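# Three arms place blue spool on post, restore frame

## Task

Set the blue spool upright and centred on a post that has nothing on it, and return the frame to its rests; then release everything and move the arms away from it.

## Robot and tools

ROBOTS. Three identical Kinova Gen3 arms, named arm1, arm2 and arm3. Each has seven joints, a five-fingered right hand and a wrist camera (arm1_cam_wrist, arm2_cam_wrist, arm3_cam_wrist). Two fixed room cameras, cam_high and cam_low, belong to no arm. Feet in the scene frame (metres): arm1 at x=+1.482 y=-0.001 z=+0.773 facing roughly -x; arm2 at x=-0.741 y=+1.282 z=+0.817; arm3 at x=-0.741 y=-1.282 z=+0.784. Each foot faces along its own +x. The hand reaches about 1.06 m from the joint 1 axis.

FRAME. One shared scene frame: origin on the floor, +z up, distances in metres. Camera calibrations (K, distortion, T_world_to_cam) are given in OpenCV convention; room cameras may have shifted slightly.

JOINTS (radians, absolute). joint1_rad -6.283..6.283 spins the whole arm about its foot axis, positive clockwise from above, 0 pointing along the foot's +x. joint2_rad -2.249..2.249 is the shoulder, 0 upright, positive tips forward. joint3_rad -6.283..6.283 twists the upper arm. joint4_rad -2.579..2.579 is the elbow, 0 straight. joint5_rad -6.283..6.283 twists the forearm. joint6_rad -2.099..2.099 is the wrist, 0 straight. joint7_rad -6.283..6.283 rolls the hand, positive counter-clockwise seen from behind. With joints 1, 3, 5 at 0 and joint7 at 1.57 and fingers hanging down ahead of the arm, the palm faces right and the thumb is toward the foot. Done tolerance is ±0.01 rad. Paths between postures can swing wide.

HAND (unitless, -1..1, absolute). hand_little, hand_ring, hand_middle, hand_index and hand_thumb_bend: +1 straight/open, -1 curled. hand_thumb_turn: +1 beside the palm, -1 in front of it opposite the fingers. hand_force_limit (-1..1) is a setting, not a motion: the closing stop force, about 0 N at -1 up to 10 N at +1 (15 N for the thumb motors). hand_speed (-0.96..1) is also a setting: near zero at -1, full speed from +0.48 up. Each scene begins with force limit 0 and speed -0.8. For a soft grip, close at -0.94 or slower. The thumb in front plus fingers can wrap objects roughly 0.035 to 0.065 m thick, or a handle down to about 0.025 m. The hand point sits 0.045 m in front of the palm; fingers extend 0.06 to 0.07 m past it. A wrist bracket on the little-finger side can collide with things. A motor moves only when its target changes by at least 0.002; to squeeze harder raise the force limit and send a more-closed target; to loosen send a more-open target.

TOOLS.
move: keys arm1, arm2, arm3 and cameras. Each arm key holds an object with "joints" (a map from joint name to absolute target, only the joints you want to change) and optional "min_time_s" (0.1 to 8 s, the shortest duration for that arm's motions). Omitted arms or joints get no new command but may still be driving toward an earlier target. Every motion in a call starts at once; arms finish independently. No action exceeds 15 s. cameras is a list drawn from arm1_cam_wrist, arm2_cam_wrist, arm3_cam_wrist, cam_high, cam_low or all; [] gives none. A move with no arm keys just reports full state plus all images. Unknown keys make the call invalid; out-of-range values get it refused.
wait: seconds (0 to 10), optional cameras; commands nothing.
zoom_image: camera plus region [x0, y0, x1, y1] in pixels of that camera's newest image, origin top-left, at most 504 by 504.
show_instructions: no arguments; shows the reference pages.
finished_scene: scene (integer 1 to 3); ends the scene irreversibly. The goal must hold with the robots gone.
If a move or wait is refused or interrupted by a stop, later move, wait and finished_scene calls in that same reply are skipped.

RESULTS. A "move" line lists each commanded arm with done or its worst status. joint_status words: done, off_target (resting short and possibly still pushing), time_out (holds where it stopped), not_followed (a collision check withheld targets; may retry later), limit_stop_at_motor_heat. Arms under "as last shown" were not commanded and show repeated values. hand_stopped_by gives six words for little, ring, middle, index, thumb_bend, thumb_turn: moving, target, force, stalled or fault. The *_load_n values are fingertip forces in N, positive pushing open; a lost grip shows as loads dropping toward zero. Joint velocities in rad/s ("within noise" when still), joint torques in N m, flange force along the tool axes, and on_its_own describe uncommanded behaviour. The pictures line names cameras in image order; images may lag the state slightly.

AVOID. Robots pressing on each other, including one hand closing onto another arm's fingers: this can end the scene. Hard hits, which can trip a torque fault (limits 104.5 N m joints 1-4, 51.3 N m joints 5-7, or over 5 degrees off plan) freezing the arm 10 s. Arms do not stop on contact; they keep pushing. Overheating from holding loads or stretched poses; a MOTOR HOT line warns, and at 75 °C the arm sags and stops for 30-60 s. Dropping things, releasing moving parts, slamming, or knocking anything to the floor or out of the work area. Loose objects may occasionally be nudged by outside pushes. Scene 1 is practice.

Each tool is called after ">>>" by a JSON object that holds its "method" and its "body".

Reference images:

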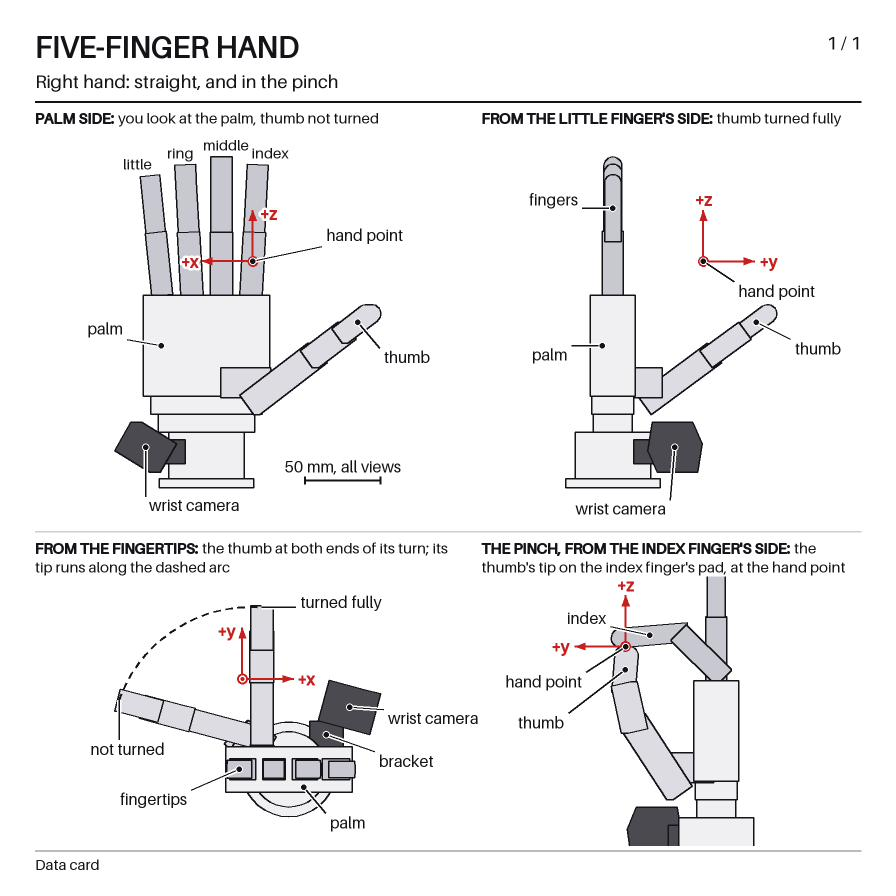

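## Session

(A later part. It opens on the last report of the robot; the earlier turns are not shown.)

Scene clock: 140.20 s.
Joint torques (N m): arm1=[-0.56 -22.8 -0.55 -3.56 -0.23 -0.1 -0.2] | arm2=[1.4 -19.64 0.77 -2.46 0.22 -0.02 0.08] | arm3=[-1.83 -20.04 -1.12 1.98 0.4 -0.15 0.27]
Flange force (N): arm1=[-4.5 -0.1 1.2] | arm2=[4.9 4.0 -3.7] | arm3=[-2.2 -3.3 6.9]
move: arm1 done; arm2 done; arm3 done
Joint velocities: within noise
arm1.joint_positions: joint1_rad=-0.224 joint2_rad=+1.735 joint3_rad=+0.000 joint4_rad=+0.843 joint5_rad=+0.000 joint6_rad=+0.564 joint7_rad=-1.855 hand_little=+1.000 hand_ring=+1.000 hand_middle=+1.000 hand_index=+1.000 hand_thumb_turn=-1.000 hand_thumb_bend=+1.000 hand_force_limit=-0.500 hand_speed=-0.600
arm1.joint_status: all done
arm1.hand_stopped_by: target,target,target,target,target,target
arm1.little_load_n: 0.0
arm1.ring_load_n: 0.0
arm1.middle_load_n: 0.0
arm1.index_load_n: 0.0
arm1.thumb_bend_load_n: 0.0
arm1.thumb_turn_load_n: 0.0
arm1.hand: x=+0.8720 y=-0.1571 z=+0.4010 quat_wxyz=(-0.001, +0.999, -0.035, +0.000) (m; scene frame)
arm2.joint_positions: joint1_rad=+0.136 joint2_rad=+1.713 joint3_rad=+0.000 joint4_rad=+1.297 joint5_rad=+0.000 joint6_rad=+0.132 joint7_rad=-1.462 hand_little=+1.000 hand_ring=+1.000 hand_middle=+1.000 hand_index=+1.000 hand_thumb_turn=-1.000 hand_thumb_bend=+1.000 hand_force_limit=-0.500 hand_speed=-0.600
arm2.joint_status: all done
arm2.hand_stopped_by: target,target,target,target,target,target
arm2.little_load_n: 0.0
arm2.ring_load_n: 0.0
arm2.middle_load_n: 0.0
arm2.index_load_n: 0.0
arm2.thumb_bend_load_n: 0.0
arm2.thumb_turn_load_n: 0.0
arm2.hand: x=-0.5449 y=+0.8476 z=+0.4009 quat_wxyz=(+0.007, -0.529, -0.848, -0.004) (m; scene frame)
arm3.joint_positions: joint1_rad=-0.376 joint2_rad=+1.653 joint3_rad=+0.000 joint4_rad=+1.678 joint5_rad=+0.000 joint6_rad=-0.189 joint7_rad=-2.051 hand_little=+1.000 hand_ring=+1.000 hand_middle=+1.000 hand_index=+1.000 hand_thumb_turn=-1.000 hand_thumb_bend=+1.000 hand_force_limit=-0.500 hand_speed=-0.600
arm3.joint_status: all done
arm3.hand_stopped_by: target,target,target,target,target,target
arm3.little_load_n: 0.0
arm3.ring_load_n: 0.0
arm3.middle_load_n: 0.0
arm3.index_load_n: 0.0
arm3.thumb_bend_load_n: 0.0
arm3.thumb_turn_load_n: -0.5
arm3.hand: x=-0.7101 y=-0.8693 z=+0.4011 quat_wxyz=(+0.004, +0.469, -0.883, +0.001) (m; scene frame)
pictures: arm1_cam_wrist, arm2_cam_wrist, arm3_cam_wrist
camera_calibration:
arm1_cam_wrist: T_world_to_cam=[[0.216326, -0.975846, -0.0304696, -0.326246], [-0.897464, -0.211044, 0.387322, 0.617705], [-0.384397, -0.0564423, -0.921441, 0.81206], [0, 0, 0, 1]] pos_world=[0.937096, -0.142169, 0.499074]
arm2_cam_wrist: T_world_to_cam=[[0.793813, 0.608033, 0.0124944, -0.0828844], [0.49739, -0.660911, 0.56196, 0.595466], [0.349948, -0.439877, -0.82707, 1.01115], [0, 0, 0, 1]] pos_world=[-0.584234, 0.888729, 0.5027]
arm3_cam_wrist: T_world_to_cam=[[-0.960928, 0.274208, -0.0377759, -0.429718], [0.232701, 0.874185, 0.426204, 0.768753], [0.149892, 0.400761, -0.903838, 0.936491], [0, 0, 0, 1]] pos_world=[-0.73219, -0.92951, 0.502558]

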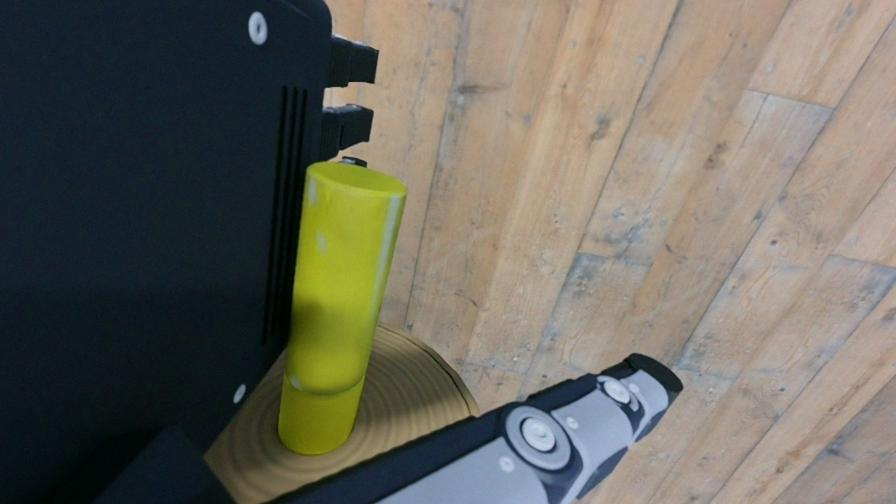

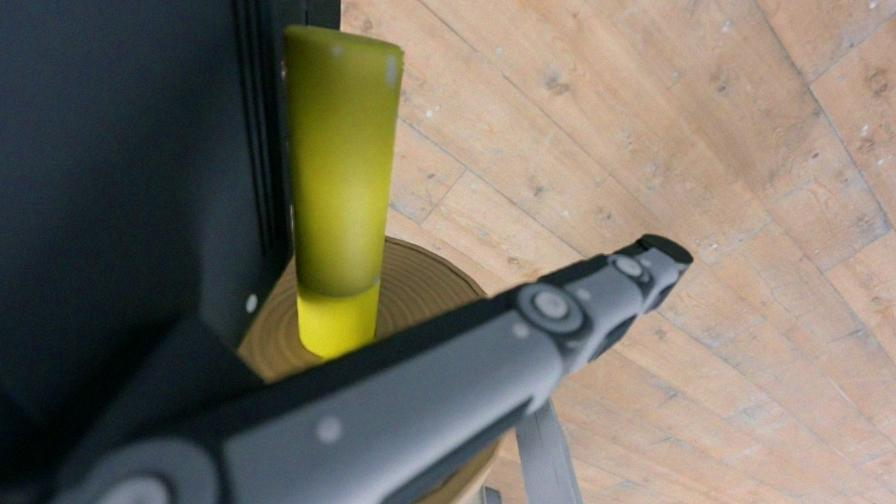

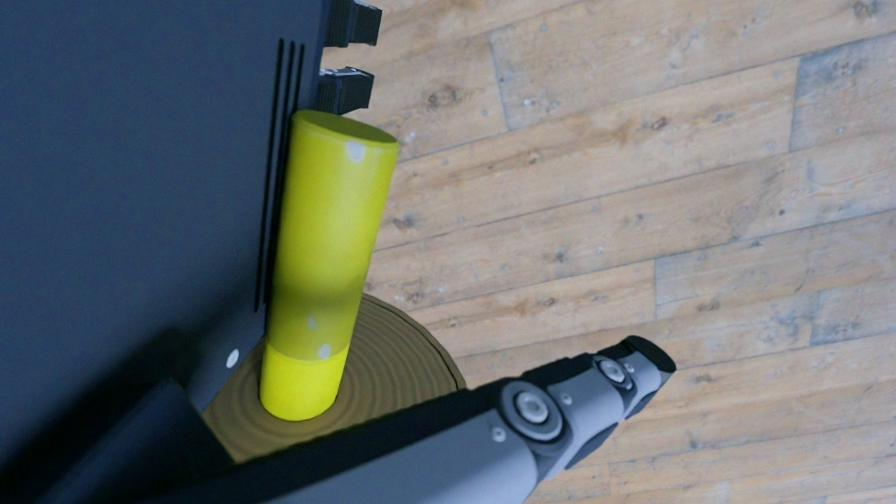

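>>> {"method": "move", "body": {"arm3": {"joints":{"joint1_rad":-0.3705,"joint2_rad":1.6533,"joint4_rad":1.6804,"joint6_rad":-0.1921,"joint7_rad":-2.0461},"min_time_s":0.5}}}

>>> {"method": "move", "body": {"arm1": {"joints":{"hand_little":-1,"hand_ring":-1,"hand_middle":-1,"hand_index":-1}}, "arm2": {"joints":{"hand_little":-1,"hand_ring":-1,"hand_middle":-1,"hand_index":-1}}, "arm3": {"joints":{"hand_little":-1,"hand_ring":-1,"hand_middle":-1,"hand_index":-1}}, "cameras": ["arm1_cam_wrist","arm2_cam_wrist","arm3_cam_wrist"]}}

Scene clock: 154.90 s.
Joint torques (N m): arm1=[-0.51 -22.78 -0.55 -3.56 -0.21 -0.12 -0.21] | arm2=[1.41 -19.68 0.84 -2.46 0.19 0.03 0.07] | arm3=[-1.15 -19.57 0.03 2.63 0.29 0.13 0.23]
Flange force (N): arm1=[-4.5 0.0 1.2] | arm2=[5.1 4.0 -3.6] | arm3=[-2.2 -1.3 7.4]
move: arm3 done
Joint velocities: within noise
arm1, arm2: as last shown
arm3.joint_positions: joint1_rad=-0.371 joint2_rad=+1.653 joint3_rad=+0.000 joint4_rad=+1.680 joint5_rad=+0.000 joint6_rad=-0.192 joint7_rad=-2.046 hand_little=+1.000 hand_ring=+1.000 hand_middle=+1.000 hand_index=+1.000 hand_thumb_turn=-1.000 hand_thumb_bend=+1.000 hand_force_limit=-0.500 hand_speed=-0.600
arm3.joint_status: all done
arm3.hand_stopped_by: target,target,target,target,target,target
arm3.little_load_n: 0.0
arm3.ring_load_n: 0.0
arm3.middle_load_n: 0.0
arm3.index_load_n: 0.0
arm3.thumb_bend_load_n: 0.0
arm3.thumb_turn_load_n: 0.0
arm3.hand: x=-0.7084 y=-0.8704 z=+0.4012 quat_wxyz=(+0.004, +0.469, -0.883, +0.001) (m; scene frame)
pictures: none

Scene clock: 157.20 s.
Joint torques (N m): arm1=[-0.53 -22.81 -0.52 -3.55 -0.24 -0.1 -0.21] | arm2=[1.83 -20.34 1.41 -2.65 0.27 0.02 0.07] | arm3=[-1.13 -19.6 -0.05 2.63 0.28 0.15 0.27]
Flange force (N): arm1=[-4.6 -0.1 1.3] | arm2=[5.4 5.0 -2.6] | arm3=[-2.1 -1.3 7.5]
move: arm1 done; arm2 done; arm3 done
Joint velocities: within noise
arm1.joint_positions: joint1_rad=-0.224 joint2_rad=+1.735 joint3_rad=+0.000 joint4_rad=+0.843 joint5_rad=+0.000 joint6_rad=+0.564 joint7_rad=-1.855 hand_little=-1.000 hand_ring=-1.000 hand_middle=-1.000 hand_index=-1.000 hand_thumb_turn=-1.000 hand_thumb_bend=+1.000 hand_force_limit=-0.500 hand_speed=-0.600
arm1.joint_status: all done
arm1.hand_stopped_by: target,target,target,target,target,target
arm1.little_load_n: 0.0
arm1.ring_load_n: 0.0
arm1.middle_load_n: 0.0
arm1.index_load_n: 0.0
arm1.thumb_bend_load_n: 0.0
arm1.thumb_turn_load_n: 0.0
arm1.hand: x=+0.8720 y=-0.1571 z=+0.4010 quat_wxyz=(-0.001, +0.999, -0.035, +0.000) (m; scene frame)
arm2.joint_positions: joint1_rad=+0.136 joint2_rad=+1.713 joint3_rad=+0.000 joint4_rad=+1.297 joint5_rad=+0.000 joint6_rad=+0.132 joint7_rad=-1.462 hand_little=-1.000 hand_ring=-1.000 hand_middle=-1.000 hand_index=-1.000 hand_thumb_turn=-1.000 hand_thumb_bend=+1.000 hand_force_limit=-0.500 hand_speed=-0.600
arm2.joint_status: all done
arm2.hand_stopped_by: target,target,target,target,target,target
arm2.little_load_n: -0.5
arm2.ring_load_n: 1.0
arm2.middle_load_n: 0.0
arm2.index_load_n: 0.0
arm2.thumb_bend_load_n: 0.0
arm2.thumb_turn_load_n: 0.5
arm2.hand: x=-0.5449 y=+0.8476 z=+0.4009 quat_wxyz=(+0.007, -0.529, -0.848, -0.004) (m; scene frame)
arm3.joint_positions: joint1_rad=-0.371 joint2_rad=+1.653 joint3_rad=+0.000 joint4_rad=+1.680 joint5_rad=+0.000 joint6_rad=-0.192 joint7_rad=-2.046 hand_little=-1.000 hand_ring=-1.000 hand_middle=-1.000 hand_index=-1.000 hand_thumb_turn=-1.000 hand_thumb_bend=+1.000 hand_force_limit=-0.500 hand_speed=-0.600
arm3.joint_status: all done
arm3.hand_stopped_by: target,target,target,target,target,target
arm3.little_load_n: 0.0
arm3.ring_load_n: 0.0
arm3.middle_load_n: 0.0
arm3.index_load_n: 0.0
arm3.thumb_bend_load_n: 0.0
arm3.thumb_turn_load_n: 0.0
arm3.hand: x=-0.7084 y=-0.8705 z=+0.4012 quat_wxyz=(+0.004, +0.469, -0.883, +0.001) (m; scene frame)
pictures: arm1_cam_wrist, arm2_cam_wrist, arm3_cam_wrist
camera_calibration:
arm1_cam_wrist: T_world_to_cam=[[0.216326, -0.975846, -0.0304696, -0.326246], [-0.897464, -0.211044, 0.387322, 0.617705], [-0.384397, -0.0564423, -0.921441, 0.81206], [0, 0, 0, 1]] pos_world=[0.937096, -0.142169, 0.499074]
arm2_cam_wrist: T_world_to_cam=[[0.793814, 0.608032, 0.0124942, -0.0828835], [0.497409, -0.660937, 0.561913, 0.595523], [0.34992, -0.43984, -0.827102, 1.01112], [0, 0, 0, 1]] pos_world=[-0.584234, 0.888729, 0.5027]
arm3_cam_wrist: T_world_to_cam=[[-0.96095, 0.274124, -0.0378172, -0.427853], [0.232608, 0.874212, 0.4262, 0.769236], [0.149892, 0.400761, -0.903838, 0.936767], [0, 0, 0, 1]] pos_world=[-0.73049, -0.93061, 0.502657]

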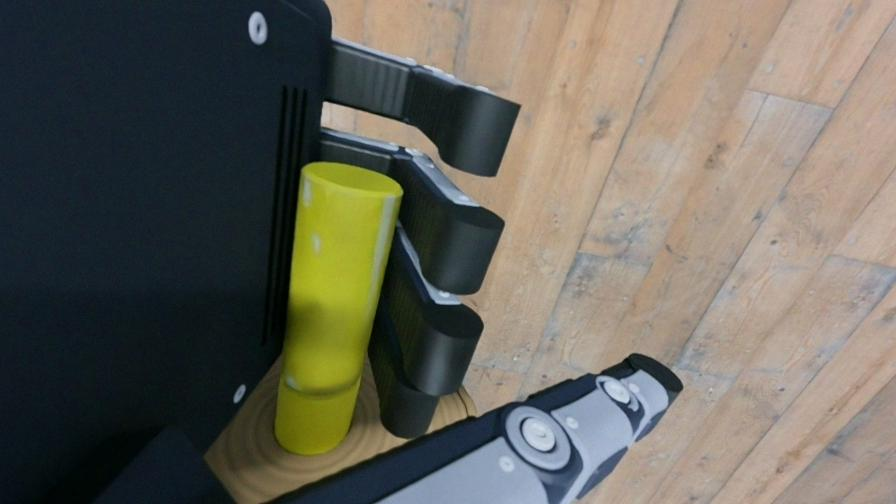

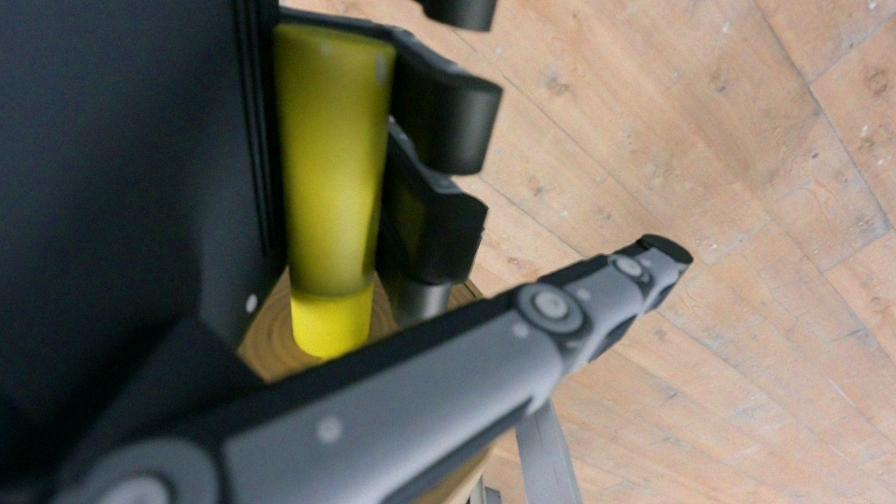

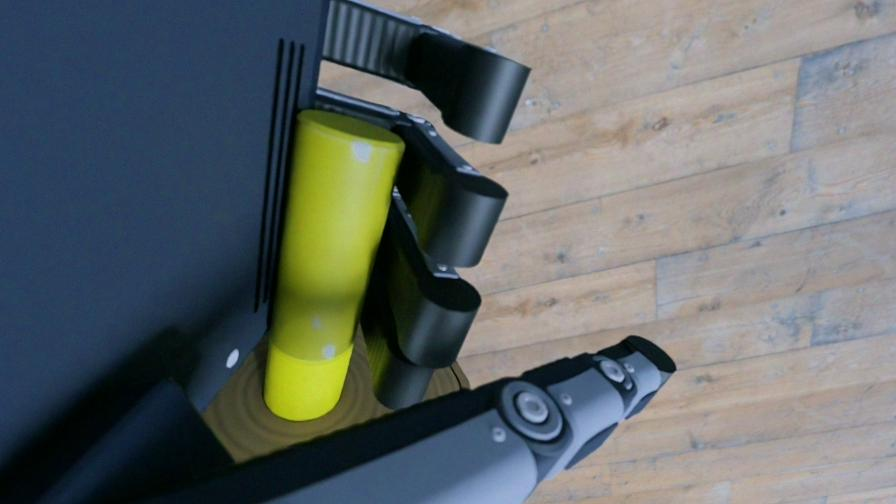

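>>> {"method": "move", "body": {"arm1": {"joints":{"joint1_rad":-0.2245,"joint2_rad":1.6077,"joint4_rad":0.9904,"joint6_rad":0.5436,"joint7_rad":-1.8551},"min_time_s":2.5}, "arm2": {"joints":{"joint1_rad":0.1361,"joint2_rad":1.592,"joint4_rad":1.4336,"joint6_rad":0.1161,"joint7_rad":-1.4621},"min_time_s":2.5}, "arm3": {"joints":{"joint1_rad":-0.3713,"joint2_rad":1.5351,"joint4_rad":1.8035,"joint6_rad":-0.197,"joint7_rad":-2.0469},"min_time_s":2.5}, "cameras": ["cam_high","cam_low"]}}

Scene clock: 240.30 s.
Joint torques (N m): arm1=[-1.28 -23.13 -1.4 -1.57 -0.5 1.14 -0.18] | arm2=[2.75 -21.69 2.5 -2.38 0.28 0.12 0.08] | arm3=[-1.91 -21.81 -1.51 2.29 0.43 -0.2 0.22]
Flange force (N): arm1=[-9.7 -0.1 5.8] | arm2=[4.5 6.9 1.5] | arm3=[-2.3 -3.7 11.6]
move: arm1 done; arm2 done; arm3 done
Joint velocities: within noise
arm1.joint_positions: joint1_rad=-0.224 joint2_rad=+1.608 joint3_rad=+0.000 joint4_rad=+0.990 joint5_rad=+0.000 joint6_rad=+0.544 joint7_rad=-1.855 hand_little=-1.000 hand_ring=-1.000 hand_middle=-1.000 hand_index=-1.000 hand_thumb_turn=-1.000 hand_thumb_bend=+1.000 hand_force_limit=-0.500 hand_speed=-0.600
arm1.joint_status: all done
arm1.hand_stopped_by: target,target,target,target,target,target
arm1.little_load_n: 0.0
arm1.ring_load_n: 0.5
arm1.middle_load_n: 0.0
arm1.index_load_n: 2.5
arm1.thumb_bend_load_n: 0.0
arm1.thumb_turn_load_n: 0.0
arm1.hand: x=+0.8720 y=-0.1572 z=+0.4510 quat_wxyz=(-0.001, +0.999, -0.035, +0.000) (m; scene frame)
arm2.joint_positions: joint1_rad=+0.136 joint2_rad=+1.592 joint3_rad=+0.000 joint4_rad=+1.434 joint5_rad=+0.000 joint6_rad=+0.116 joint7_rad=-1.462 hand_little=-1.000 hand_ring=-1.000 hand_middle=-1.000 hand_index=-1.000 hand_thumb_turn=-1.000 hand_thumb_bend=+1.000 hand_force_limit=-0.500 hand_speed=-0.600
arm2.joint_status: all done
arm2.hand_stopped_by: target,target,target,target,target,target
arm2.little_load_n: 0.0
arm2.ring_load_n: 1.5
arm2.middle_load_n: 0.5
arm2.index_load_n: 0.5
arm2.thumb_bend_load_n: 0.0
arm2.thumb_turn_load_n: 0.0
arm2.hand: x=-0.5448 y=+0.8476 z=+0.4509 quat_wxyz=(+0.008, -0.529, -0.848, -0.004) (m; scene frame)
arm3.joint_positions: joint1_rad=-0.371 joint2_rad=+1.535 joint3_rad=+0.000 joint4_rad=+1.803 joint5_rad=+0.000 joint6_rad=-0.197 joint7_rad=-2.047 hand_little=-1.000 hand_ring=-1.000 hand_middle=-1.000 hand_index=-1.000 hand_thumb_turn=-1.000 hand_thumb_bend=+1.000 hand_force_limit=-0.500 hand_speed=-0.600
arm3.joint_status: all done
arm3.hand_stopped_by: target,target,target,target,target,target
arm3.little_load_n: 0.5
arm3.ring_load_n: 1.5
arm3.middle_load_n: 0.0
arm3.index_load_n: 0.0
arm3.thumb_bend_load_n: -0.5
arm3.thumb_turn_load_n: 0.0
arm3.hand: x=-0.7085 y=-0.8705 z=+0.4512 quat_wxyz=(+0.004, +0.469, -0.883, +0.001) (m; scene frame)
pictures: cam_high, cam_low

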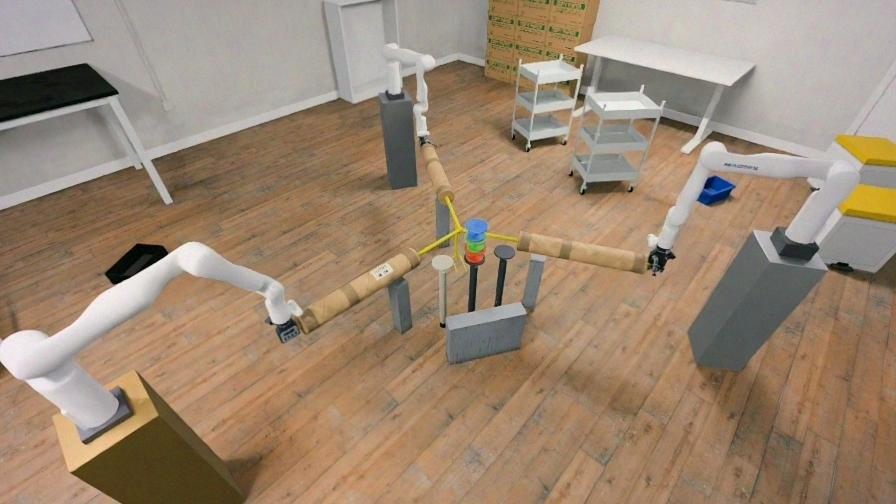

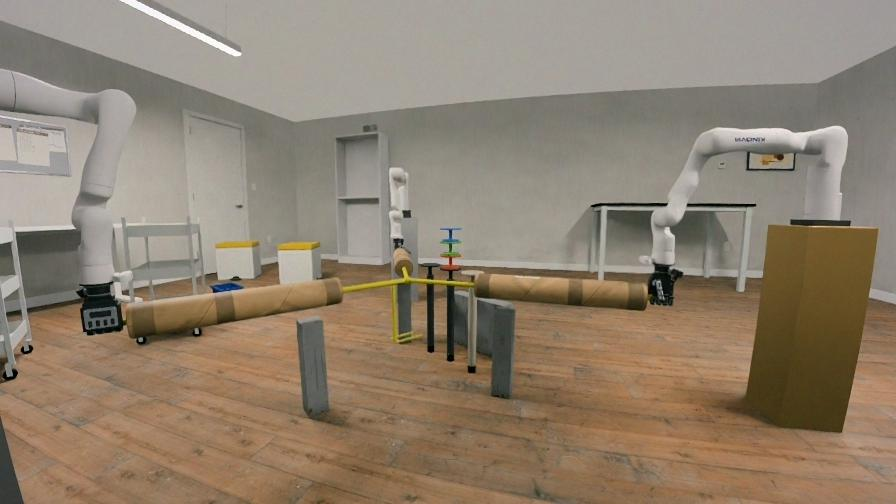

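>>> {"method": "move", "body": {"arm1": {"joints":{"joint1_rad":-0.2245,"joint2_rad":1.4014,"joint4_rad":1.1752,"joint6_rad":0.565,"joint7_rad":-1.8551},"min_time_s":2.5}, "arm2": {"joints":{"joint1_rad":0.1366,"joint2_rad":1.3788,"joint4_rad":1.6268,"joint6_rad":0.136,"joint7_rad":-1.4616},"min_time_s":2.5}, "arm3": {"joints":{"joint1_rad":-0.3726,"joint2_rad":1.3129,"joint4_rad":1.9836,"joint6_rad":-0.1549,"joint7_rad":-2.0482},"min_time_s":2.5}}}

>>> {"method": "move", "body": {"arm1": {"joints":{"joint1_rad":-0.2245,"joint2_rad":1.1946,"joint4_rad":1.291,"joint6_rad":0.656,"joint7_rad":-1.8551},"min_time_s":2.5}, "arm2": {"joints":{"joint1_rad":0.1373,"joint2_rad":1.142,"joint4_rad":1.7704,"joint6_rad":0.2292,"joint7_rad":-1.4609},"min_time_s":2.5}, "arm3": {"joints":{"joint1_rad":-0.374,"joint2_rad":1.0455,"joint4_rad":2.1163,"joint6_rad":-0.0201,"joint7_rad":-2.0496},"min_time_s":2.5}}}

>>> {"method": "move", "body": {"arm1": {"joints":{"joint1_rad":-0.2245,"joint2_rad":1.0111,"joint4_rad":1.3259,"joint6_rad":0.8046,"joint7_rad":-1.8551},"min_time_s":2.5}, "arm2": {"joints":{"joint1_rad":0.1378,"joint2_rad":0.9077,"joint4_rad":1.8391,"joint6_rad":0.3948,"joint7_rad":-1.4604},"min_time_s":2.5}, "arm3": {"joints":{"joint1_rad":-0.3755,"joint2_rad":0.7633,"joint4_rad":2.1663,"joint6_rad":0.212,"joint7_rad":-2.0511},"min_time_s":2.5}, "cameras": ["cam_high","cam_low"]}}

Scene clock: 250.57 s.
Joint torques (N m): arm1=[-2.05 -23.08 -2.15 -1.27 -0.71 1.39 -0.18] | arm2=[2.45 -18.77 2.18 0.88 0.44 1.86 0.21] | arm3=[-1.8 -19.38 -1.17 4.39 0.5 1.1 0.35]
Flange force (N): arm1=[-10.6 -1.2 5.1] | arm2=[-1.0 5.7 3.1] | arm3=[-5.8 -1.4 11.4]
move: arm1 done; arm2 done; arm3 done
Joint velocities: within noise
arm1.joint_positions: joint1_rad=-0.224 joint2_rad=+1.401 joint3_rad=+0.000 joint4_rad=+1.175 joint5_rad=+0.000 joint6_rad=+0.565 joint7_rad=-1.855 hand_little=-1.000 hand_ring=-1.000 hand_middle=-1.000 hand_index=-1.000 hand_thumb_turn=-1.000 hand_thumb_bend=+1.000 hand_force_limit=-0.500 hand_speed=-0.600
arm1.joint_status: all done
arm1.hand_stopped_by: target,target,target,target,target,target
arm1.little_load_n: 0.5
arm1.ring_load_n: 0.0
arm1.middle_load_n: 0.0
arm1.index_load_n: 2.5
arm1.thumb_bend_load_n: 0.0
arm1.thumb_turn_load_n: 0.0
arm1.hand: x=+0.8720 y=-0.1573 z=+0.5410 quat_wxyz=(-0.001, +0.999, -0.035, +0.000) (m; scene frame)
arm2.joint_positions: joint1_rad=+0.137 joint2_rad=+1.379 joint3_rad=+0.000 joint4_rad=+1.627 joint5_rad=+0.000 joint6_rad=+0.136 joint7_rad=-1.462 hand_little=-1.000 hand_ring=-1.000 hand_middle=-1.000 hand_index=-1.000 hand_thumb_turn=-1.000 hand_thumb_bend=+1.000 hand_force_limit=-0.500 hand_speed=-0.600
arm2.joint_status: all done
arm2.hand_stopped_by: target,target,target,target,target,target
arm2.little_load_n: 0.0
arm2.ring_load_n: 1.5
arm2.middle_load_n: 0.0
arm2.index_load_n: 0.0
arm2.thumb_bend_load_n: -0.5
arm2.thumb_turn_load_n: 0.0
arm2.hand: x=-0.5447 y=+0.8476 z=+0.5410 quat_wxyz=(+0.007, -0.529, -0.848, -0.004) (m; scene frame)
arm3.joint_positions: joint1_rad=-0.373 joint2_rad=+1.313 joint3_rad=+0.000 joint4_rad=+1.984 joint5_rad=+0.000 joint6_rad=-0.155 joint7_rad=-2.048 hand_little=-1.000 hand_ring=-1.000 hand_middle=-1.000 hand_index=-1.000 hand_thumb_turn=-1.000 hand_thumb_bend=+1.000 hand_force_limit=-0.500 hand_speed=-0.600
arm3.joint_status: all done
arm3.hand_stopped_by: target,target,target,target,target,target
arm3.little_load_n: 0.0
arm3.ring_load_n: 1.5
arm3.middle_load_n: 0.0
arm3.index_load_n: 0.0
arm3.thumb_bend_load_n: 0.0
arm3.thumb_turn_load_n: 0.0
arm3.hand: x=-0.7085 y=-0.8706 z=+0.5411 quat_wxyz=(+0.004, +0.469, -0.883, +0.001) (m; scene frame)
pictures: none

Scene clock: 253.37 s.
Joint torques (N m): arm1=[-2 -22.8 -2.11 -1.6 -0.74 1.67 -0.15] | arm2=[2.57 -18.93 2.26 -0.4 0.52 1.7 0.2] | arm3=[-1.98 -18.97 -1.52 3.14 0.39 1.04 0.34]
Flange force (N): arm1=[-11.1 -1.0 4.3] | arm2=[-0.3 6.1 4.0] | arm3=[-7.2 -1.5 11.5]
move: arm1 done; arm2 done; arm3 done
Joint velocities: within noise
arm1.joint_positions: joint1_rad=-0.224 joint2_rad=+1.195 joint3_rad=+0.000 joint4_rad=+1.291 joint5_rad=+0.000 joint6_rad=+0.656 joint7_rad=-1.855 hand_little=-1.000 hand_ring=-1.000 hand_middle=-1.000 hand_index=-1.000 hand_thumb_turn=-1.000 hand_thumb_bend=+1.000 hand_force_limit=-0.500 hand_speed=-0.600
arm1.joint_status: all done
arm1.hand_stopped_by: target,target,target,target,target,target
arm1.little_load_n: 0.0
arm1.ring_load_n: 0.0
arm1.middle_load_n: 0.0
arm1.index_load_n: 2.5
arm1.thumb_bend_load_n: 0.0
arm1.thumb_turn_load_n: 0.0
arm1.hand: x=+0.8719 y=-0.1575 z=+0.6410 quat_wxyz=(-0.001, +0.999, -0.035, +0.000) (m; scene frame)
arm2.joint_positions: joint1_rad=+0.137 joint2_rad=+1.142 joint3_rad=+0.000 joint4_rad=+1.770 joint5_rad=+0.000 joint6_rad=+0.229 joint7_rad=-1.461 hand_little=-1.000 hand_ring=-1.000 hand_middle=-1.000 hand_index=-1.000 hand_thumb_turn=-1.000 hand_thumb_bend=+1.000 hand_force_limit=-0.500 hand_speed=-0.600
arm2.joint_status: all done
arm2.hand_stopped_by: target,target,target,target,target,target
arm2.little_load_n: 0.0
arm2.ring_load_n: 1.5
arm2.middle_load_n: 0.5
arm2.index_load_n: 0.0
arm2.thumb_bend_load_n: 0.0
arm2.thumb_turn_load_n: 0.0
arm2.hand: x=-0.5446 y=+0.8476 z=+0.6409 quat_wxyz=(+0.007, -0.529, -0.848, -0.004) (m; scene frame)
arm3.joint_positions: joint1_rad=-0.374 joint2_rad=+1.046 joint3_rad=+0.000 joint4_rad=+2.116 joint5_rad=+0.000 joint6_rad=-0.020 joint7_rad=-2.050 hand_little=-1.000 hand_ring=-1.000 hand_middle=-1.000 hand_index=-1.000 hand_thumb_turn=-1.000 hand_thumb_bend=+1.000 hand_force_limit=-0.500 hand_speed=-0.600
arm3.joint_status: all done
arm3.hand_stopped_by: target,target,target,target,target,target
arm3.little_load_n: 0.5
arm3.ring_load_n: 1.5
arm3.middle_load_n: 0.0
arm3.index_load_n: 0.0
arm3.thumb_bend_load_n: 0.0
arm3.thumb_turn_load_n: 0.0
arm3.hand: x=-0.7086 y=-0.8707 z=+0.6411 quat_wxyz=(+0.004, +0.469, -0.883, +0.001) (m; scene frame)
pictures: none

Scene clock: 256.17 s.
Joint torques (N m): arm1=[-1.83 -22.9 -1.95 -3.14 -0.83 1.51 -0.18] | arm2=[2.43 -18.56 1.92 -2.15 0.54 1.6 0.17] | arm3=[-1.89 -17.92 -1.28 0.84 0.21 0.99 0.34]
Flange force (N): arm1=[-10.3 -0.9 3.6] | arm2=[0.0 5.8 5.2] | arm3=[-8.5 -0.8 10.8]
move: arm1 done; arm2 done; arm3 done
Joint velocities: within noise
arm1.joint_positions: joint1_rad=-0.224 joint2_rad=+1.011 joint3_rad=+0.000 joint4_rad=+1.326 joint5_rad=+0.000 joint6_rad=+0.805 joint7_rad=-1.855 hand_little=-1.000 hand_ring=-1.000 hand_middle=-1.000 hand_index=-1.000 hand_thumb_turn=-1.000 hand_thumb_bend=+1.000 hand_force_limit=-0.500 hand_speed=-0.600
arm1.joint_status: all done
arm1.hand_stopped_by: target,target,target,target,target,target
arm1.little_load_n: 0.0
arm1.ring_load_n: 0.5
arm1.middle_load_n: 0.0
arm1.index_load_n: 2.5
arm1.thumb_bend_load_n: 0.0
arm1.thumb_turn_load_n: 0.0
arm1.hand: x=+0.8719 y=-0.1577 z=+0.7410 quat_wxyz=(-0.001, +0.999, -0.035, +0.000) (m; scene frame)
arm2.joint_positions: joint1_rad=+0.138 joint2_rad=+0.908 joint3_rad=+0.000 joint4_rad=+1.839 joint5_rad=+0.000 joint6_rad=+0.395 joint7_rad=-1.460 hand_little=-1.000 hand_ring=-1.000 hand_middle=-1.000 hand_index=-1.000 hand_thumb_turn=-1.000 hand_thumb_bend=+1.000 hand_force_limit=-0.500 hand_speed=-0.600
arm2.joint_status: all done
arm2.hand_stopped_by: target,target,target,target,target,target
arm2.little_load_n: 0.0
arm2.ring_load_n: 1.5
arm2.middle_load_n: 0.0
arm2.index_load_n: 0.0
arm2.thumb_bend_load_n: 0.0
arm2.thumb_turn_load_n: 0.0
arm2.hand: x=-0.5445 y=+0.8476 z=+0.7410 quat_wxyz=(+0.007, -0.529, -0.848, -0.004) (m; scene frame)
arm3.joint_positions: joint1_rad=-0.376 joint2_rad=+0.763 joint3_rad=+0.000 joint4_rad=+2.166 joint5_rad=+0.000 joint6_rad=+0.212 joint7_rad=-2.051 hand_little=-1.000 hand_ring=-1.000 hand_middle=-1.000 hand_index=-1.000 hand_thumb_turn=-1.000 hand_thumb_bend=+1.000 hand_force_limit=-0.500 hand_speed=-0.600
arm3.joint_status: all done
arm3.hand_stopped_by: target,target,target,target,target,target
arm3.little_load_n: 0.0
arm3.ring_load_n: 1.5
arm3.middle_load_n: 0.5
arm3.index_load_n: 0.0
arm3.thumb_bend_load_n: 0.0
arm3.thumb_turn_load_n: 0.0
arm3.hand: x=-0.7086 y=-0.8707 z=+0.7411 quat_wxyz=(+0.004, +0.469, -0.883, +0.001) (m; scene frame)
pictures: cam_high, cam_low

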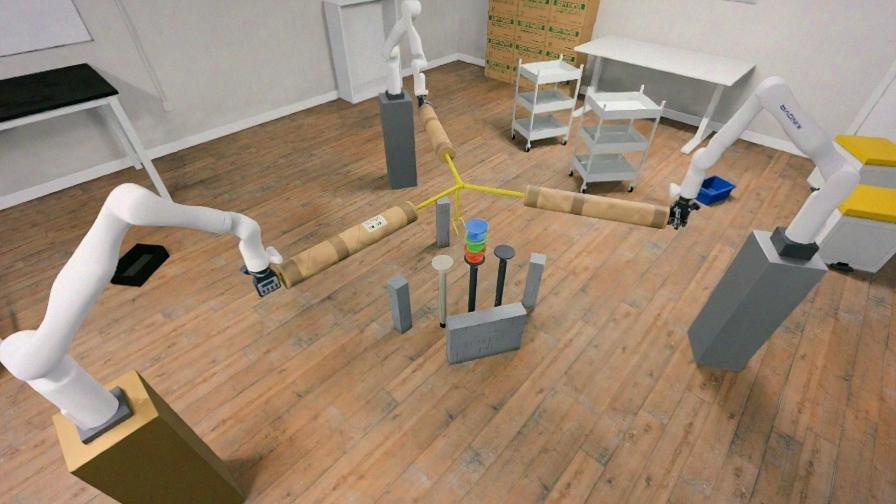

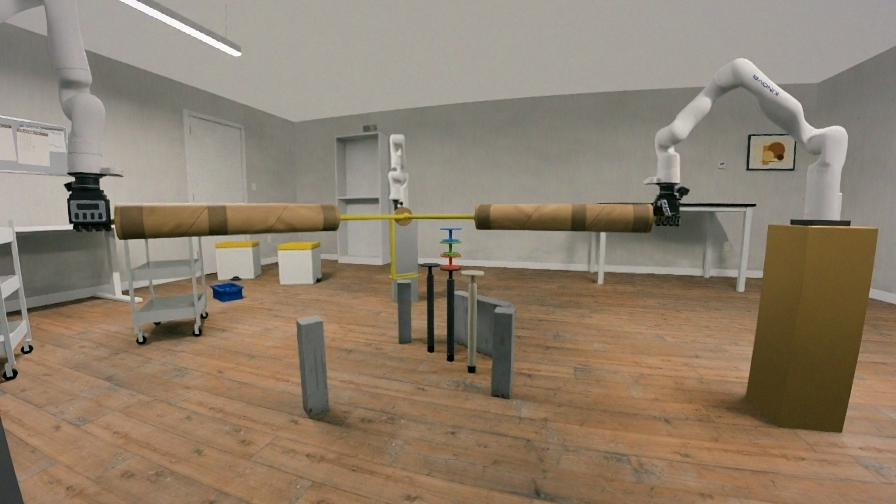

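>>> {"method": "move", "body": {"arm1": {"joints":{"joint1_rad":-0.1375,"joint2_rad":0.8004,"joint4_rad":1.4506,"joint6_rad":0.8906,"joint7_rad":-1.7681},"min_time_s":3}, "arm2": {"joints":{"joint1_rad":0.0243,"joint2_rad":0.6568,"joint4_rad":1.9789,"joint6_rad":0.5059,"joint7_rad":-1.5739},"min_time_s":3}, "arm3": {"joints":{"joint1_rad":-0.3198,"joint2_rad":0.6033,"joint4_rad":1.9371,"joint6_rad":0.6011,"joint7_rad":-1.9954},"min_time_s":3}}}

>>> {"method": "move", "body": {"arm1": {"joints":{"joint1_rad":-0.0368,"joint2_rad":0.6061,"joint4_rad":1.4972,"joint6_rad":1.0384,"joint7_rad":-1.6674},"min_time_s":3}, "arm2": {"joints":{"joint1_rad":-0.1235,"joint2_rad":0.4081,"joint4_rad":2.019,"joint6_rad":0.7144,"joint7_rad":-1.7217},"min_time_s":3}, "arm3": {"joints":{"joint1_rad":-0.2702,"joint2_rad":0.552,"joint4_rad":1.6268,"joint6_rad":0.9628,"joint7_rad":-1.9458},"min_time_s":3}, "cameras": ["cam_high","cam_low"]}}

>>> {"method": "zoom_image", "body": {"camera": "cam_high", "region": [410, 160, 530, 280]}}

>>> {"method": "zoom_image", "body": {"camera": "cam_low", "region": [390, 190, 490, 290]}}

Scene clock: 282.20 s.
Joint torques (N m): arm1=[-1.51 -21.14 -1.68 -3.3 -0.77 1.85 -0.18] | arm2=[2.16 -16.24 1.46 -2.86 0.57 1.81 0.19] | arm3=[-2.19 -18.85 -1.45 -2.26 -0.18 1.18 0.34]
Flange force (N): arm1=[-10.8 -1.4 3.3] | arm2=[-0.3 5.7 6.6] | arm3=[-11.3 -0.3 8.5]
move: arm1 done; arm2 done; arm3 done
Joint velocities: within noise
arm1.joint_positions: joint1_rad=-0.138 joint2_rad=+0.800 joint3_rad=+0.000 joint4_rad=+1.451 joint5_rad=+0.000 joint6_rad=+0.891 joint7_rad=-1.768 hand_little=-1.000 hand_ring=-1.000 hand_middle=-1.000 hand_index=-1.000 hand_thumb_turn=-1.000 hand_thumb_bend=+1.000 hand_force_limit=-0.500 hand_speed=-0.600
arm1.joint_status: all done
arm1.hand_stopped_by: target,target,target,target,target,target
arm1.little_load_n: 0.0
arm1.ring_load_n: 0.0
arm1.middle_load_n: 0.0
arm1.index_load_n: 2.0
arm1.thumb_bend_load_n: 0.0
arm1.thumb_turn_load_n: 0.0
arm1.hand: x=+0.9019 y=-0.1030 z=+0.8310 quat_wxyz=(-0.001, +0.999, -0.035, +0.000) (m; scene frame)
arm2.joint_positions: joint1_rad=+0.024 joint2_rad=+0.657 joint3_rad=+0.000 joint4_rad=+1.979 joint5_rad=+0.000 joint6_rad=+0.506 joint7_rad=-1.574 hand_little=-1.000 hand_ring=-1.000 hand_middle=-1.000 hand_index=-1.000 hand_thumb_turn=-1.000 hand_thumb_bend=+1.000 hand_force_limit=-0.500 hand_speed=-0.600
arm2.joint_status: all done
arm2.hand_stopped_by: target,target,target,target,target,target
arm2.little_load_n: 0.0
arm2.ring_load_n: 2.0
arm2.middle_load_n: 0.0
arm2.index_load_n: 0.0
arm2.thumb_bend_load_n: 0.0
arm2.thumb_turn_load_n: 0.0
arm2.hand: x=-0.5145 y=+0.9026 z=+0.8309 quat_wxyz=(+0.007, -0.529, -0.848, -0.004) (m; scene frame)
arm3.joint_positions: joint1_rad=-0.320 joint2_rad=+0.603 joint3_rad=+0.000 joint4_rad=+1.937 joint5_rad=+0.000 joint6_rad=+0.601 joint7_rad=-1.995 hand_little=-1.000 hand_ring=-1.000 hand_middle=-1.000 hand_index=-1.000 hand_thumb_turn=-1.000 hand_thumb_bend=+1.000 hand_force_limit=-0.500 hand_speed=-0.600
arm3.joint_status: all done
arm3.hand_stopped_by: target,target,target,target,target,target
arm3.little_load_n: 0.0
arm3.ring_load_n: 1.5
arm3.middle_load_n: 0.0
arm3.index_load_n: 0.0
arm3.thumb_bend_load_n: 0.0
arm3.thumb_turn_load_n: 0.0
arm3.hand: x=-0.6786 y=-0.8157 z=+0.8313 quat_wxyz=(+0.003, +0.469, -0.883, +0.001) (m; scene frame)
pictures: none

Scene clock: 285.50 s.
Joint torques (N m): arm1=[-1.1 -19.47 -1.32 -4.36 -0.66 1.89 -0.16] | arm2=[1.71 -14.09 1 -4.6 0.46 1.86 0.24] | arm3=[-2.31 -20.66 -1.49 -4.8 -0.42 1.23 0.33]
Flange force (N): arm1=[-10.3 -2.0 2.9] | arm2=[-0.6 5.0 8.0] | arm3=[-12.9 0.2 5.9]
move: arm1 done; arm2 done; arm3 done
Joint velocities: within noise
arm1.joint_positions: joint1_rad=-0.037 joint2_rad=+0.606 joint3_rad=+0.000 joint4_rad=+1.497 joint5_rad=+0.000 joint6_rad=+1.038 joint7_rad=-1.667 hand_little=-1.000 hand_ring=-1.000 hand_middle=-1.000 hand_index=-1.000 hand_thumb_turn=-1.000 hand_thumb_bend=+1.000 hand_force_limit=-0.500 hand_speed=-0.600
arm1.joint_status: all done
arm1.hand_stopped_by: target,target,target,target,target,target
arm1.little_load_n: 0.0
arm1.ring_load_n: 0.0
arm1.middle_load_n: 0.0
arm1.index_load_n: 2.5
arm1.thumb_bend_load_n: 0.0
arm1.thumb_turn_load_n: 0.0
arm1.hand: x=+0.9361 y=-0.0472 z=+0.9220 quat_wxyz=(-0.001, +0.999, -0.035, +0.000) (m; scene frame)
arm2.joint_positions: joint1_rad=-0.124 joint2_rad=+0.408 joint3_rad=+0.000 joint4_rad=+2.019 joint5_rad=+0.000 joint6_rad=+0.714 joint7_rad=-1.722 hand_little=-1.000 hand_ring=-1.000 hand_middle=-1.000 hand_index=-1.000 hand_thumb_turn=-1.000 hand_thumb_bend=+1.000 hand_force_limit=-0.500 hand_speed=-0.600
arm2.joint_status: all done
arm2.hand_stopped_by: target,target,target,target,target,target
arm2.little_load_n: 0.0
arm2.ring_load_n: 1.5
arm2.middle_load_n: 0.0
arm2.index_load_n: 0.0
arm2.thumb_bend_load_n: 0.0
arm2.thumb_turn_load_n: 0.0
arm2.hand: x=-0.4803 y=+0.9587 z=+0.9219 quat_wxyz=(+0.007, -0.529, -0.848, -0.003) (m; scene frame)
arm3.joint_positions: joint1_rad=-0.270 joint2_rad=+0.552 joint3_rad=+0.000 joint4_rad=+1.627 joint5_rad=+0.000 joint6_rad=+0.963 joint7_rad=-1.946 hand_little=-1.000 hand_ring=-1.000 hand_middle=-1.000 hand_index=-1.000 hand_thumb_turn=-1.000 hand_thumb_bend=+1.000 hand_force_limit=-0.500 hand_speed=-0.600
arm3.joint_status: all done
arm3.hand_stopped_by: target,target,target,target,target,target
arm3.little_load_n: 0.0
arm3.ring_load_n: 1.0
arm3.middle_load_n: 0.0
arm3.index_load_n: 0.0
arm3.thumb_bend_load_n: 0.0
arm3.thumb_turn_load_n: 0.0
arm3.hand: x=-0.6446 y=-0.7599 z=+0.9222 quat_wxyz=(+0.004, +0.469, -0.883, +0.001) (m; scene frame)
pictures: cam_high, cam_low

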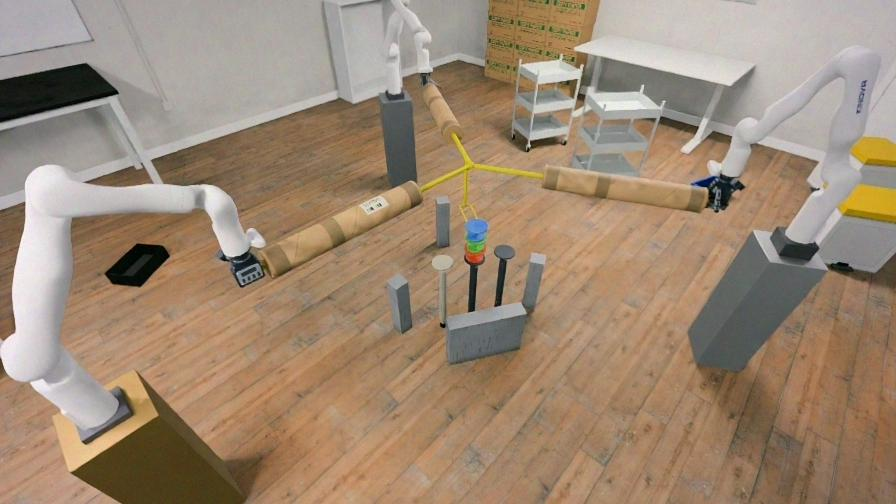

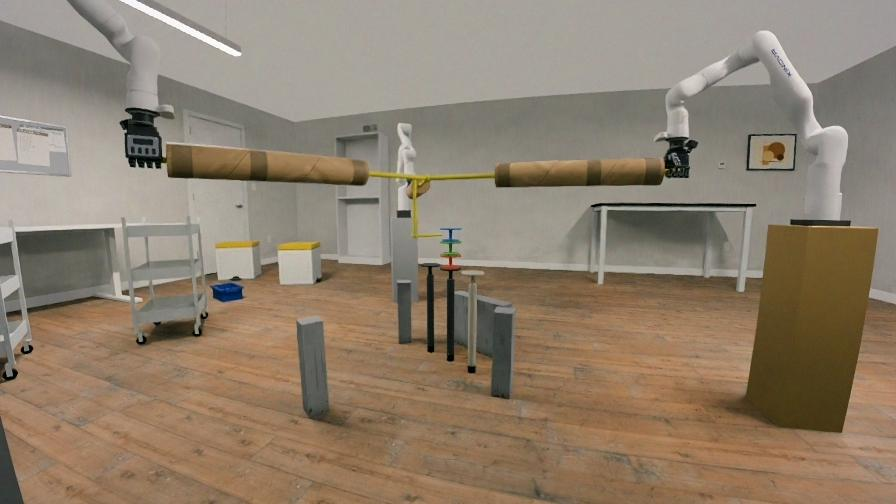

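Scaled by 4.200.

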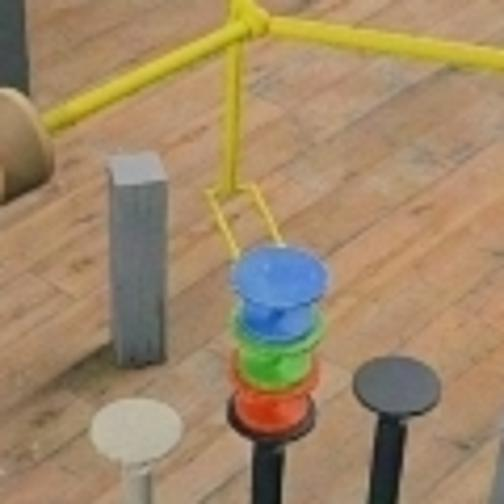

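Scaled by 5.040.

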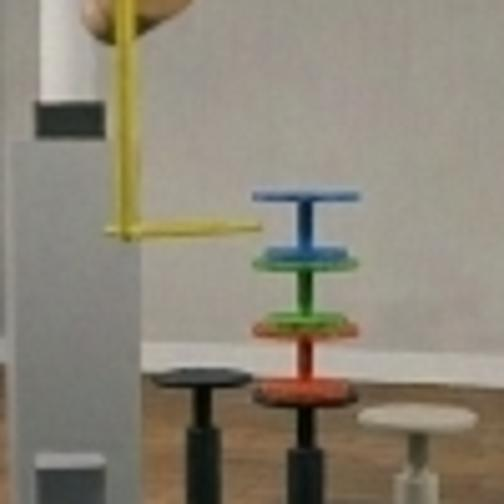

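>>> {"method": "zoom_image", "body": {"camera": "cam_high", "region": [450, 195, 500, 245]}}

>>> {"method": "zoom_image", "body": {"camera": "cam_low", "region": [405, 215, 465, 275]}}

Scaled by 10.080.

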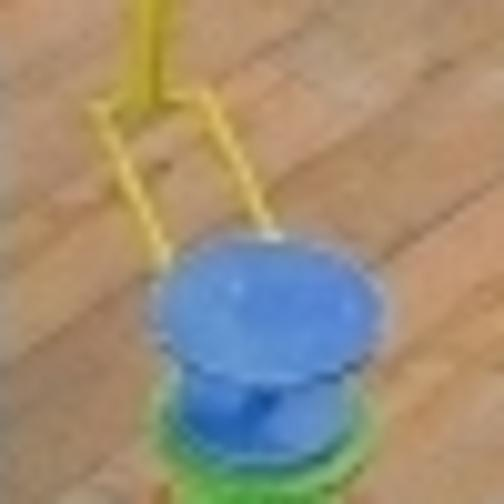

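Scaled by 8.400.

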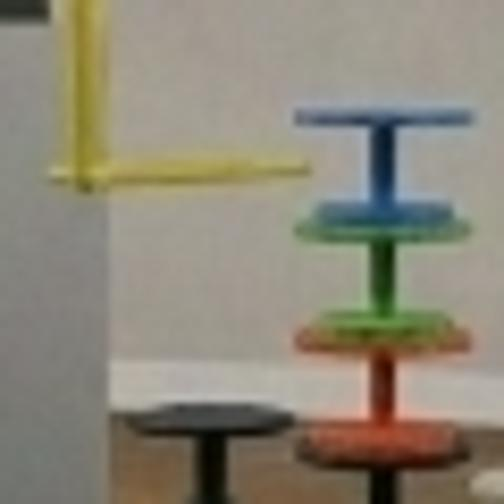

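>>> {"method": "move", "body": {"arm1": {"joints":{"joint1_rad":0.0689,"joint2_rad":0.5337,"joint4_rad":1.6318,"joint6_rad":0.9761,"joint7_rad":-1.5617},"min_time_s":2.5}, "arm2": {"joints":{"joint1_rad":-0.2979,"joint2_rad":0.3776,"joint4_rad":2.0757,"joint6_rad":0.6882,"joint7_rad":-1.8961},"min_time_s":2.5}, "arm3": {"joints":{"joint1_rad":-0.2182,"joint2_rad":0.674,"joint4_rad":1.3925,"joint6_rad":1.0751,"joint7_rad":-1.8938},"min_time_s":2.5}, "cameras": ["cam_high","cam_low"]}}

>>> {"method": "zoom_image", "body": {"camera": "cam_high", "region": [450, 195, 500, 245]}}

>>> {"method": "zoom_image", "body": {"camera": "cam_low", "region": [405, 215, 465, 275]}}

Scene clock: 341.83 s.
Joint torques (N m): arm1=[-1.03 -17.92 -1.35 -3.56 -0.62 2.08 -0.13] | arm2=[1.58 -13.22 0.84 -4.05 0.44 1.99 0.23] | arm3=[-2.25 -23.4 -1.31 -5.84 -0.38 0.95 0.3]
Flange force (N): arm1=[-10.9 -3.1 2.9] | arm2=[-0.5 5.2 8.0] | arm3=[-12.9 0.1 5.3]
move: arm1 done; arm2 done; arm3 done
Joint velocities: within noise
arm1.joint_positions: joint1_rad=+0.069 joint2_rad=+0.534 joint3_rad=+0.000 joint4_rad=+1.632 joint5_rad=+0.000 joint6_rad=+0.976 joint7_rad=-1.562 hand_little=-1.000 hand_ring=-1.000 hand_middle=-1.000 hand_index=-1.000 hand_thumb_turn=-1.000 hand_thumb_bend=+1.000 hand_force_limit=-0.500 hand_speed=-0.600
arm1.joint_status: all done
arm1.hand_stopped_by: target,target,target,target,target,target
arm1.little_load_n: 0.0
arm1.ring_load_n: 0.0
arm1.middle_load_n: 0.0
arm1.index_load_n: 2.5
arm1.thumb_bend_load_n: 0.0
arm1.thumb_turn_load_n: 0.0
arm1.hand: x=+0.9761 y=+0.0038 z=+0.9220 quat_wxyz=(-0.001, +0.999, -0.035, +0.000) (m; scene frame)
arm2.joint_positions: joint1_rad=-0.298 joint2_rad=+0.378 joint3_rad=+0.000 joint4_rad=+2.076 joint5_rad=+0.000 joint6_rad=+0.688 joint7_rad=-1.896 hand_little=-1.000 hand_ring=-1.000 hand_middle=-1.000 hand_index=-1.000 hand_thumb_turn=-1.000 hand_thumb_bend=+1.000 hand_force_limit=-0.500 hand_speed=-0.600
arm2.joint_status: all done
arm2.hand_stopped_by: target,target,target,target,target,target
arm2.little_load_n: 0.0
arm2.ring_load_n: 1.5
arm2.middle_load_n: 0.0
arm2.index_load_n: 0.0
arm2.thumb_bend_load_n: 0.0
arm2.thumb_turn_load_n: 0.0
arm2.hand: x=-0.4404 y=+1.0097 z=+0.9218 quat_wxyz=(+0.007, -0.529, -0.848, -0.004) (m; scene frame)
arm3.joint_positions: joint1_rad=-0.218 joint2_rad=+0.674 joint3_rad=+0.000 joint4_rad=+1.392 joint5_rad=+0.000 joint6_rad=+1.075 joint7_rad=-1.894 hand_little=-1.000 hand_ring=-1.000 hand_middle=-1.000 hand_index=-1.000 hand_thumb_turn=-1.000 hand_thumb_bend=+1.000 hand_force_limit=-0.500 hand_speed=-0.600
arm3.joint_status: all done
arm3.hand_stopped_by: target,target,target,target,target,target
arm3.little_load_n: 0.0
arm3.ring_load_n: 1.5
arm3.middle_load_n: 0.0
arm3.index_load_n: 0.0
arm3.thumb_bend_load_n: 0.0
arm3.thumb_turn_load_n: 0.0
arm3.hand: x=-0.6046 y=-0.7089 z=+0.9223 quat_wxyz=(+0.004, +0.469, -0.883, +0.001) (m; scene frame)
pictures: cam_high, cam_low

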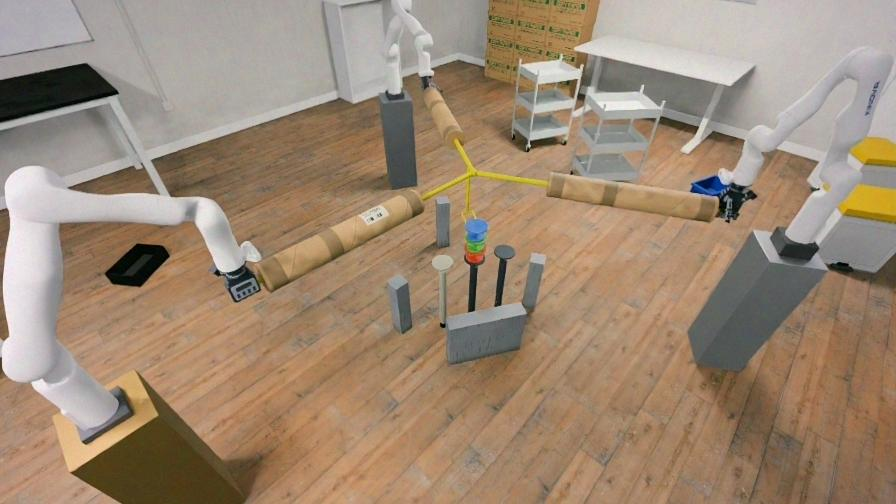

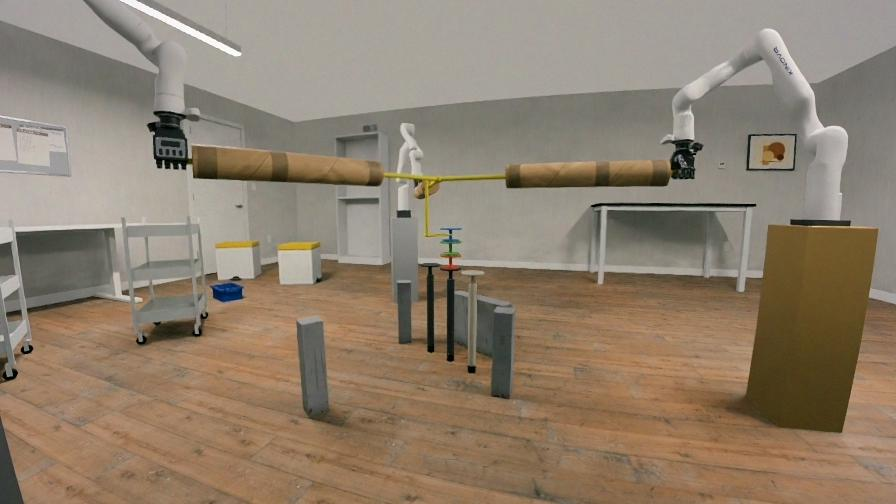

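Scaled by 10.080.

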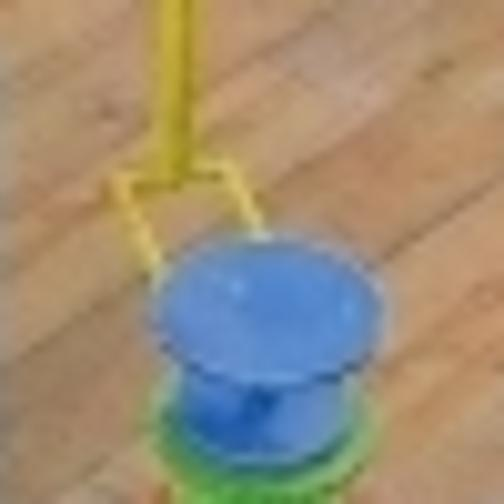

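Scaled by 8.400.

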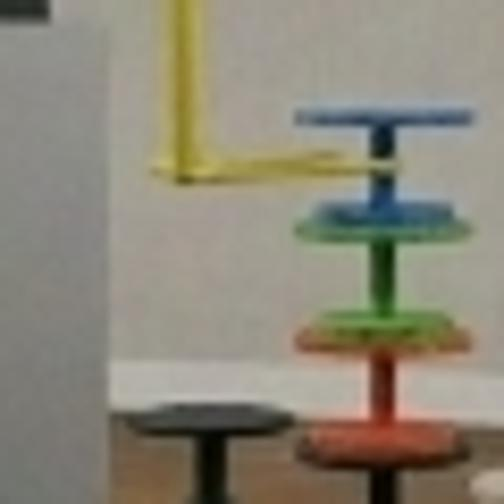

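>>> {"method": "zoom_image", "body": {"camera": "cam_high", "region": [455, 200, 490, 235]}}

>>> {"method": "zoom_image", "body": {"camera": "cam_low", "region": [420, 220, 460, 260]}}

Scaled by 14.400.

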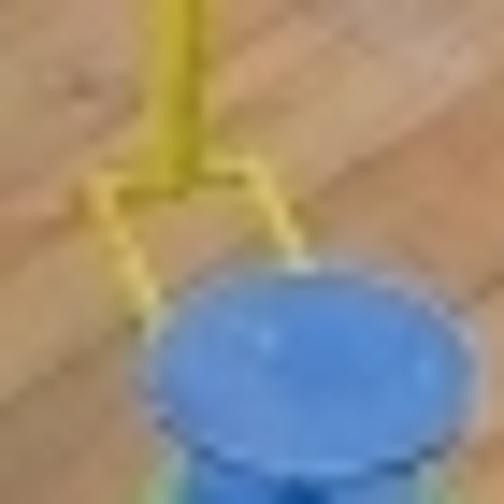

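Scaled by 12.600.

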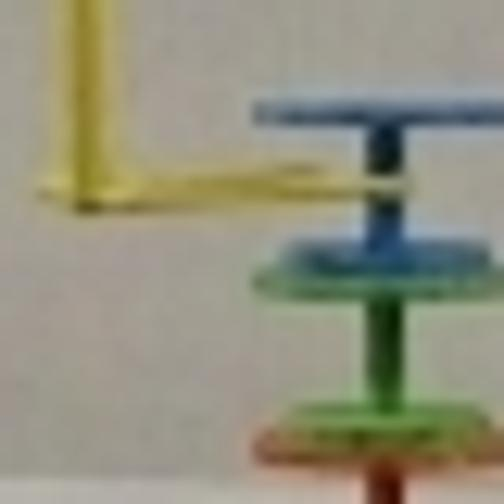

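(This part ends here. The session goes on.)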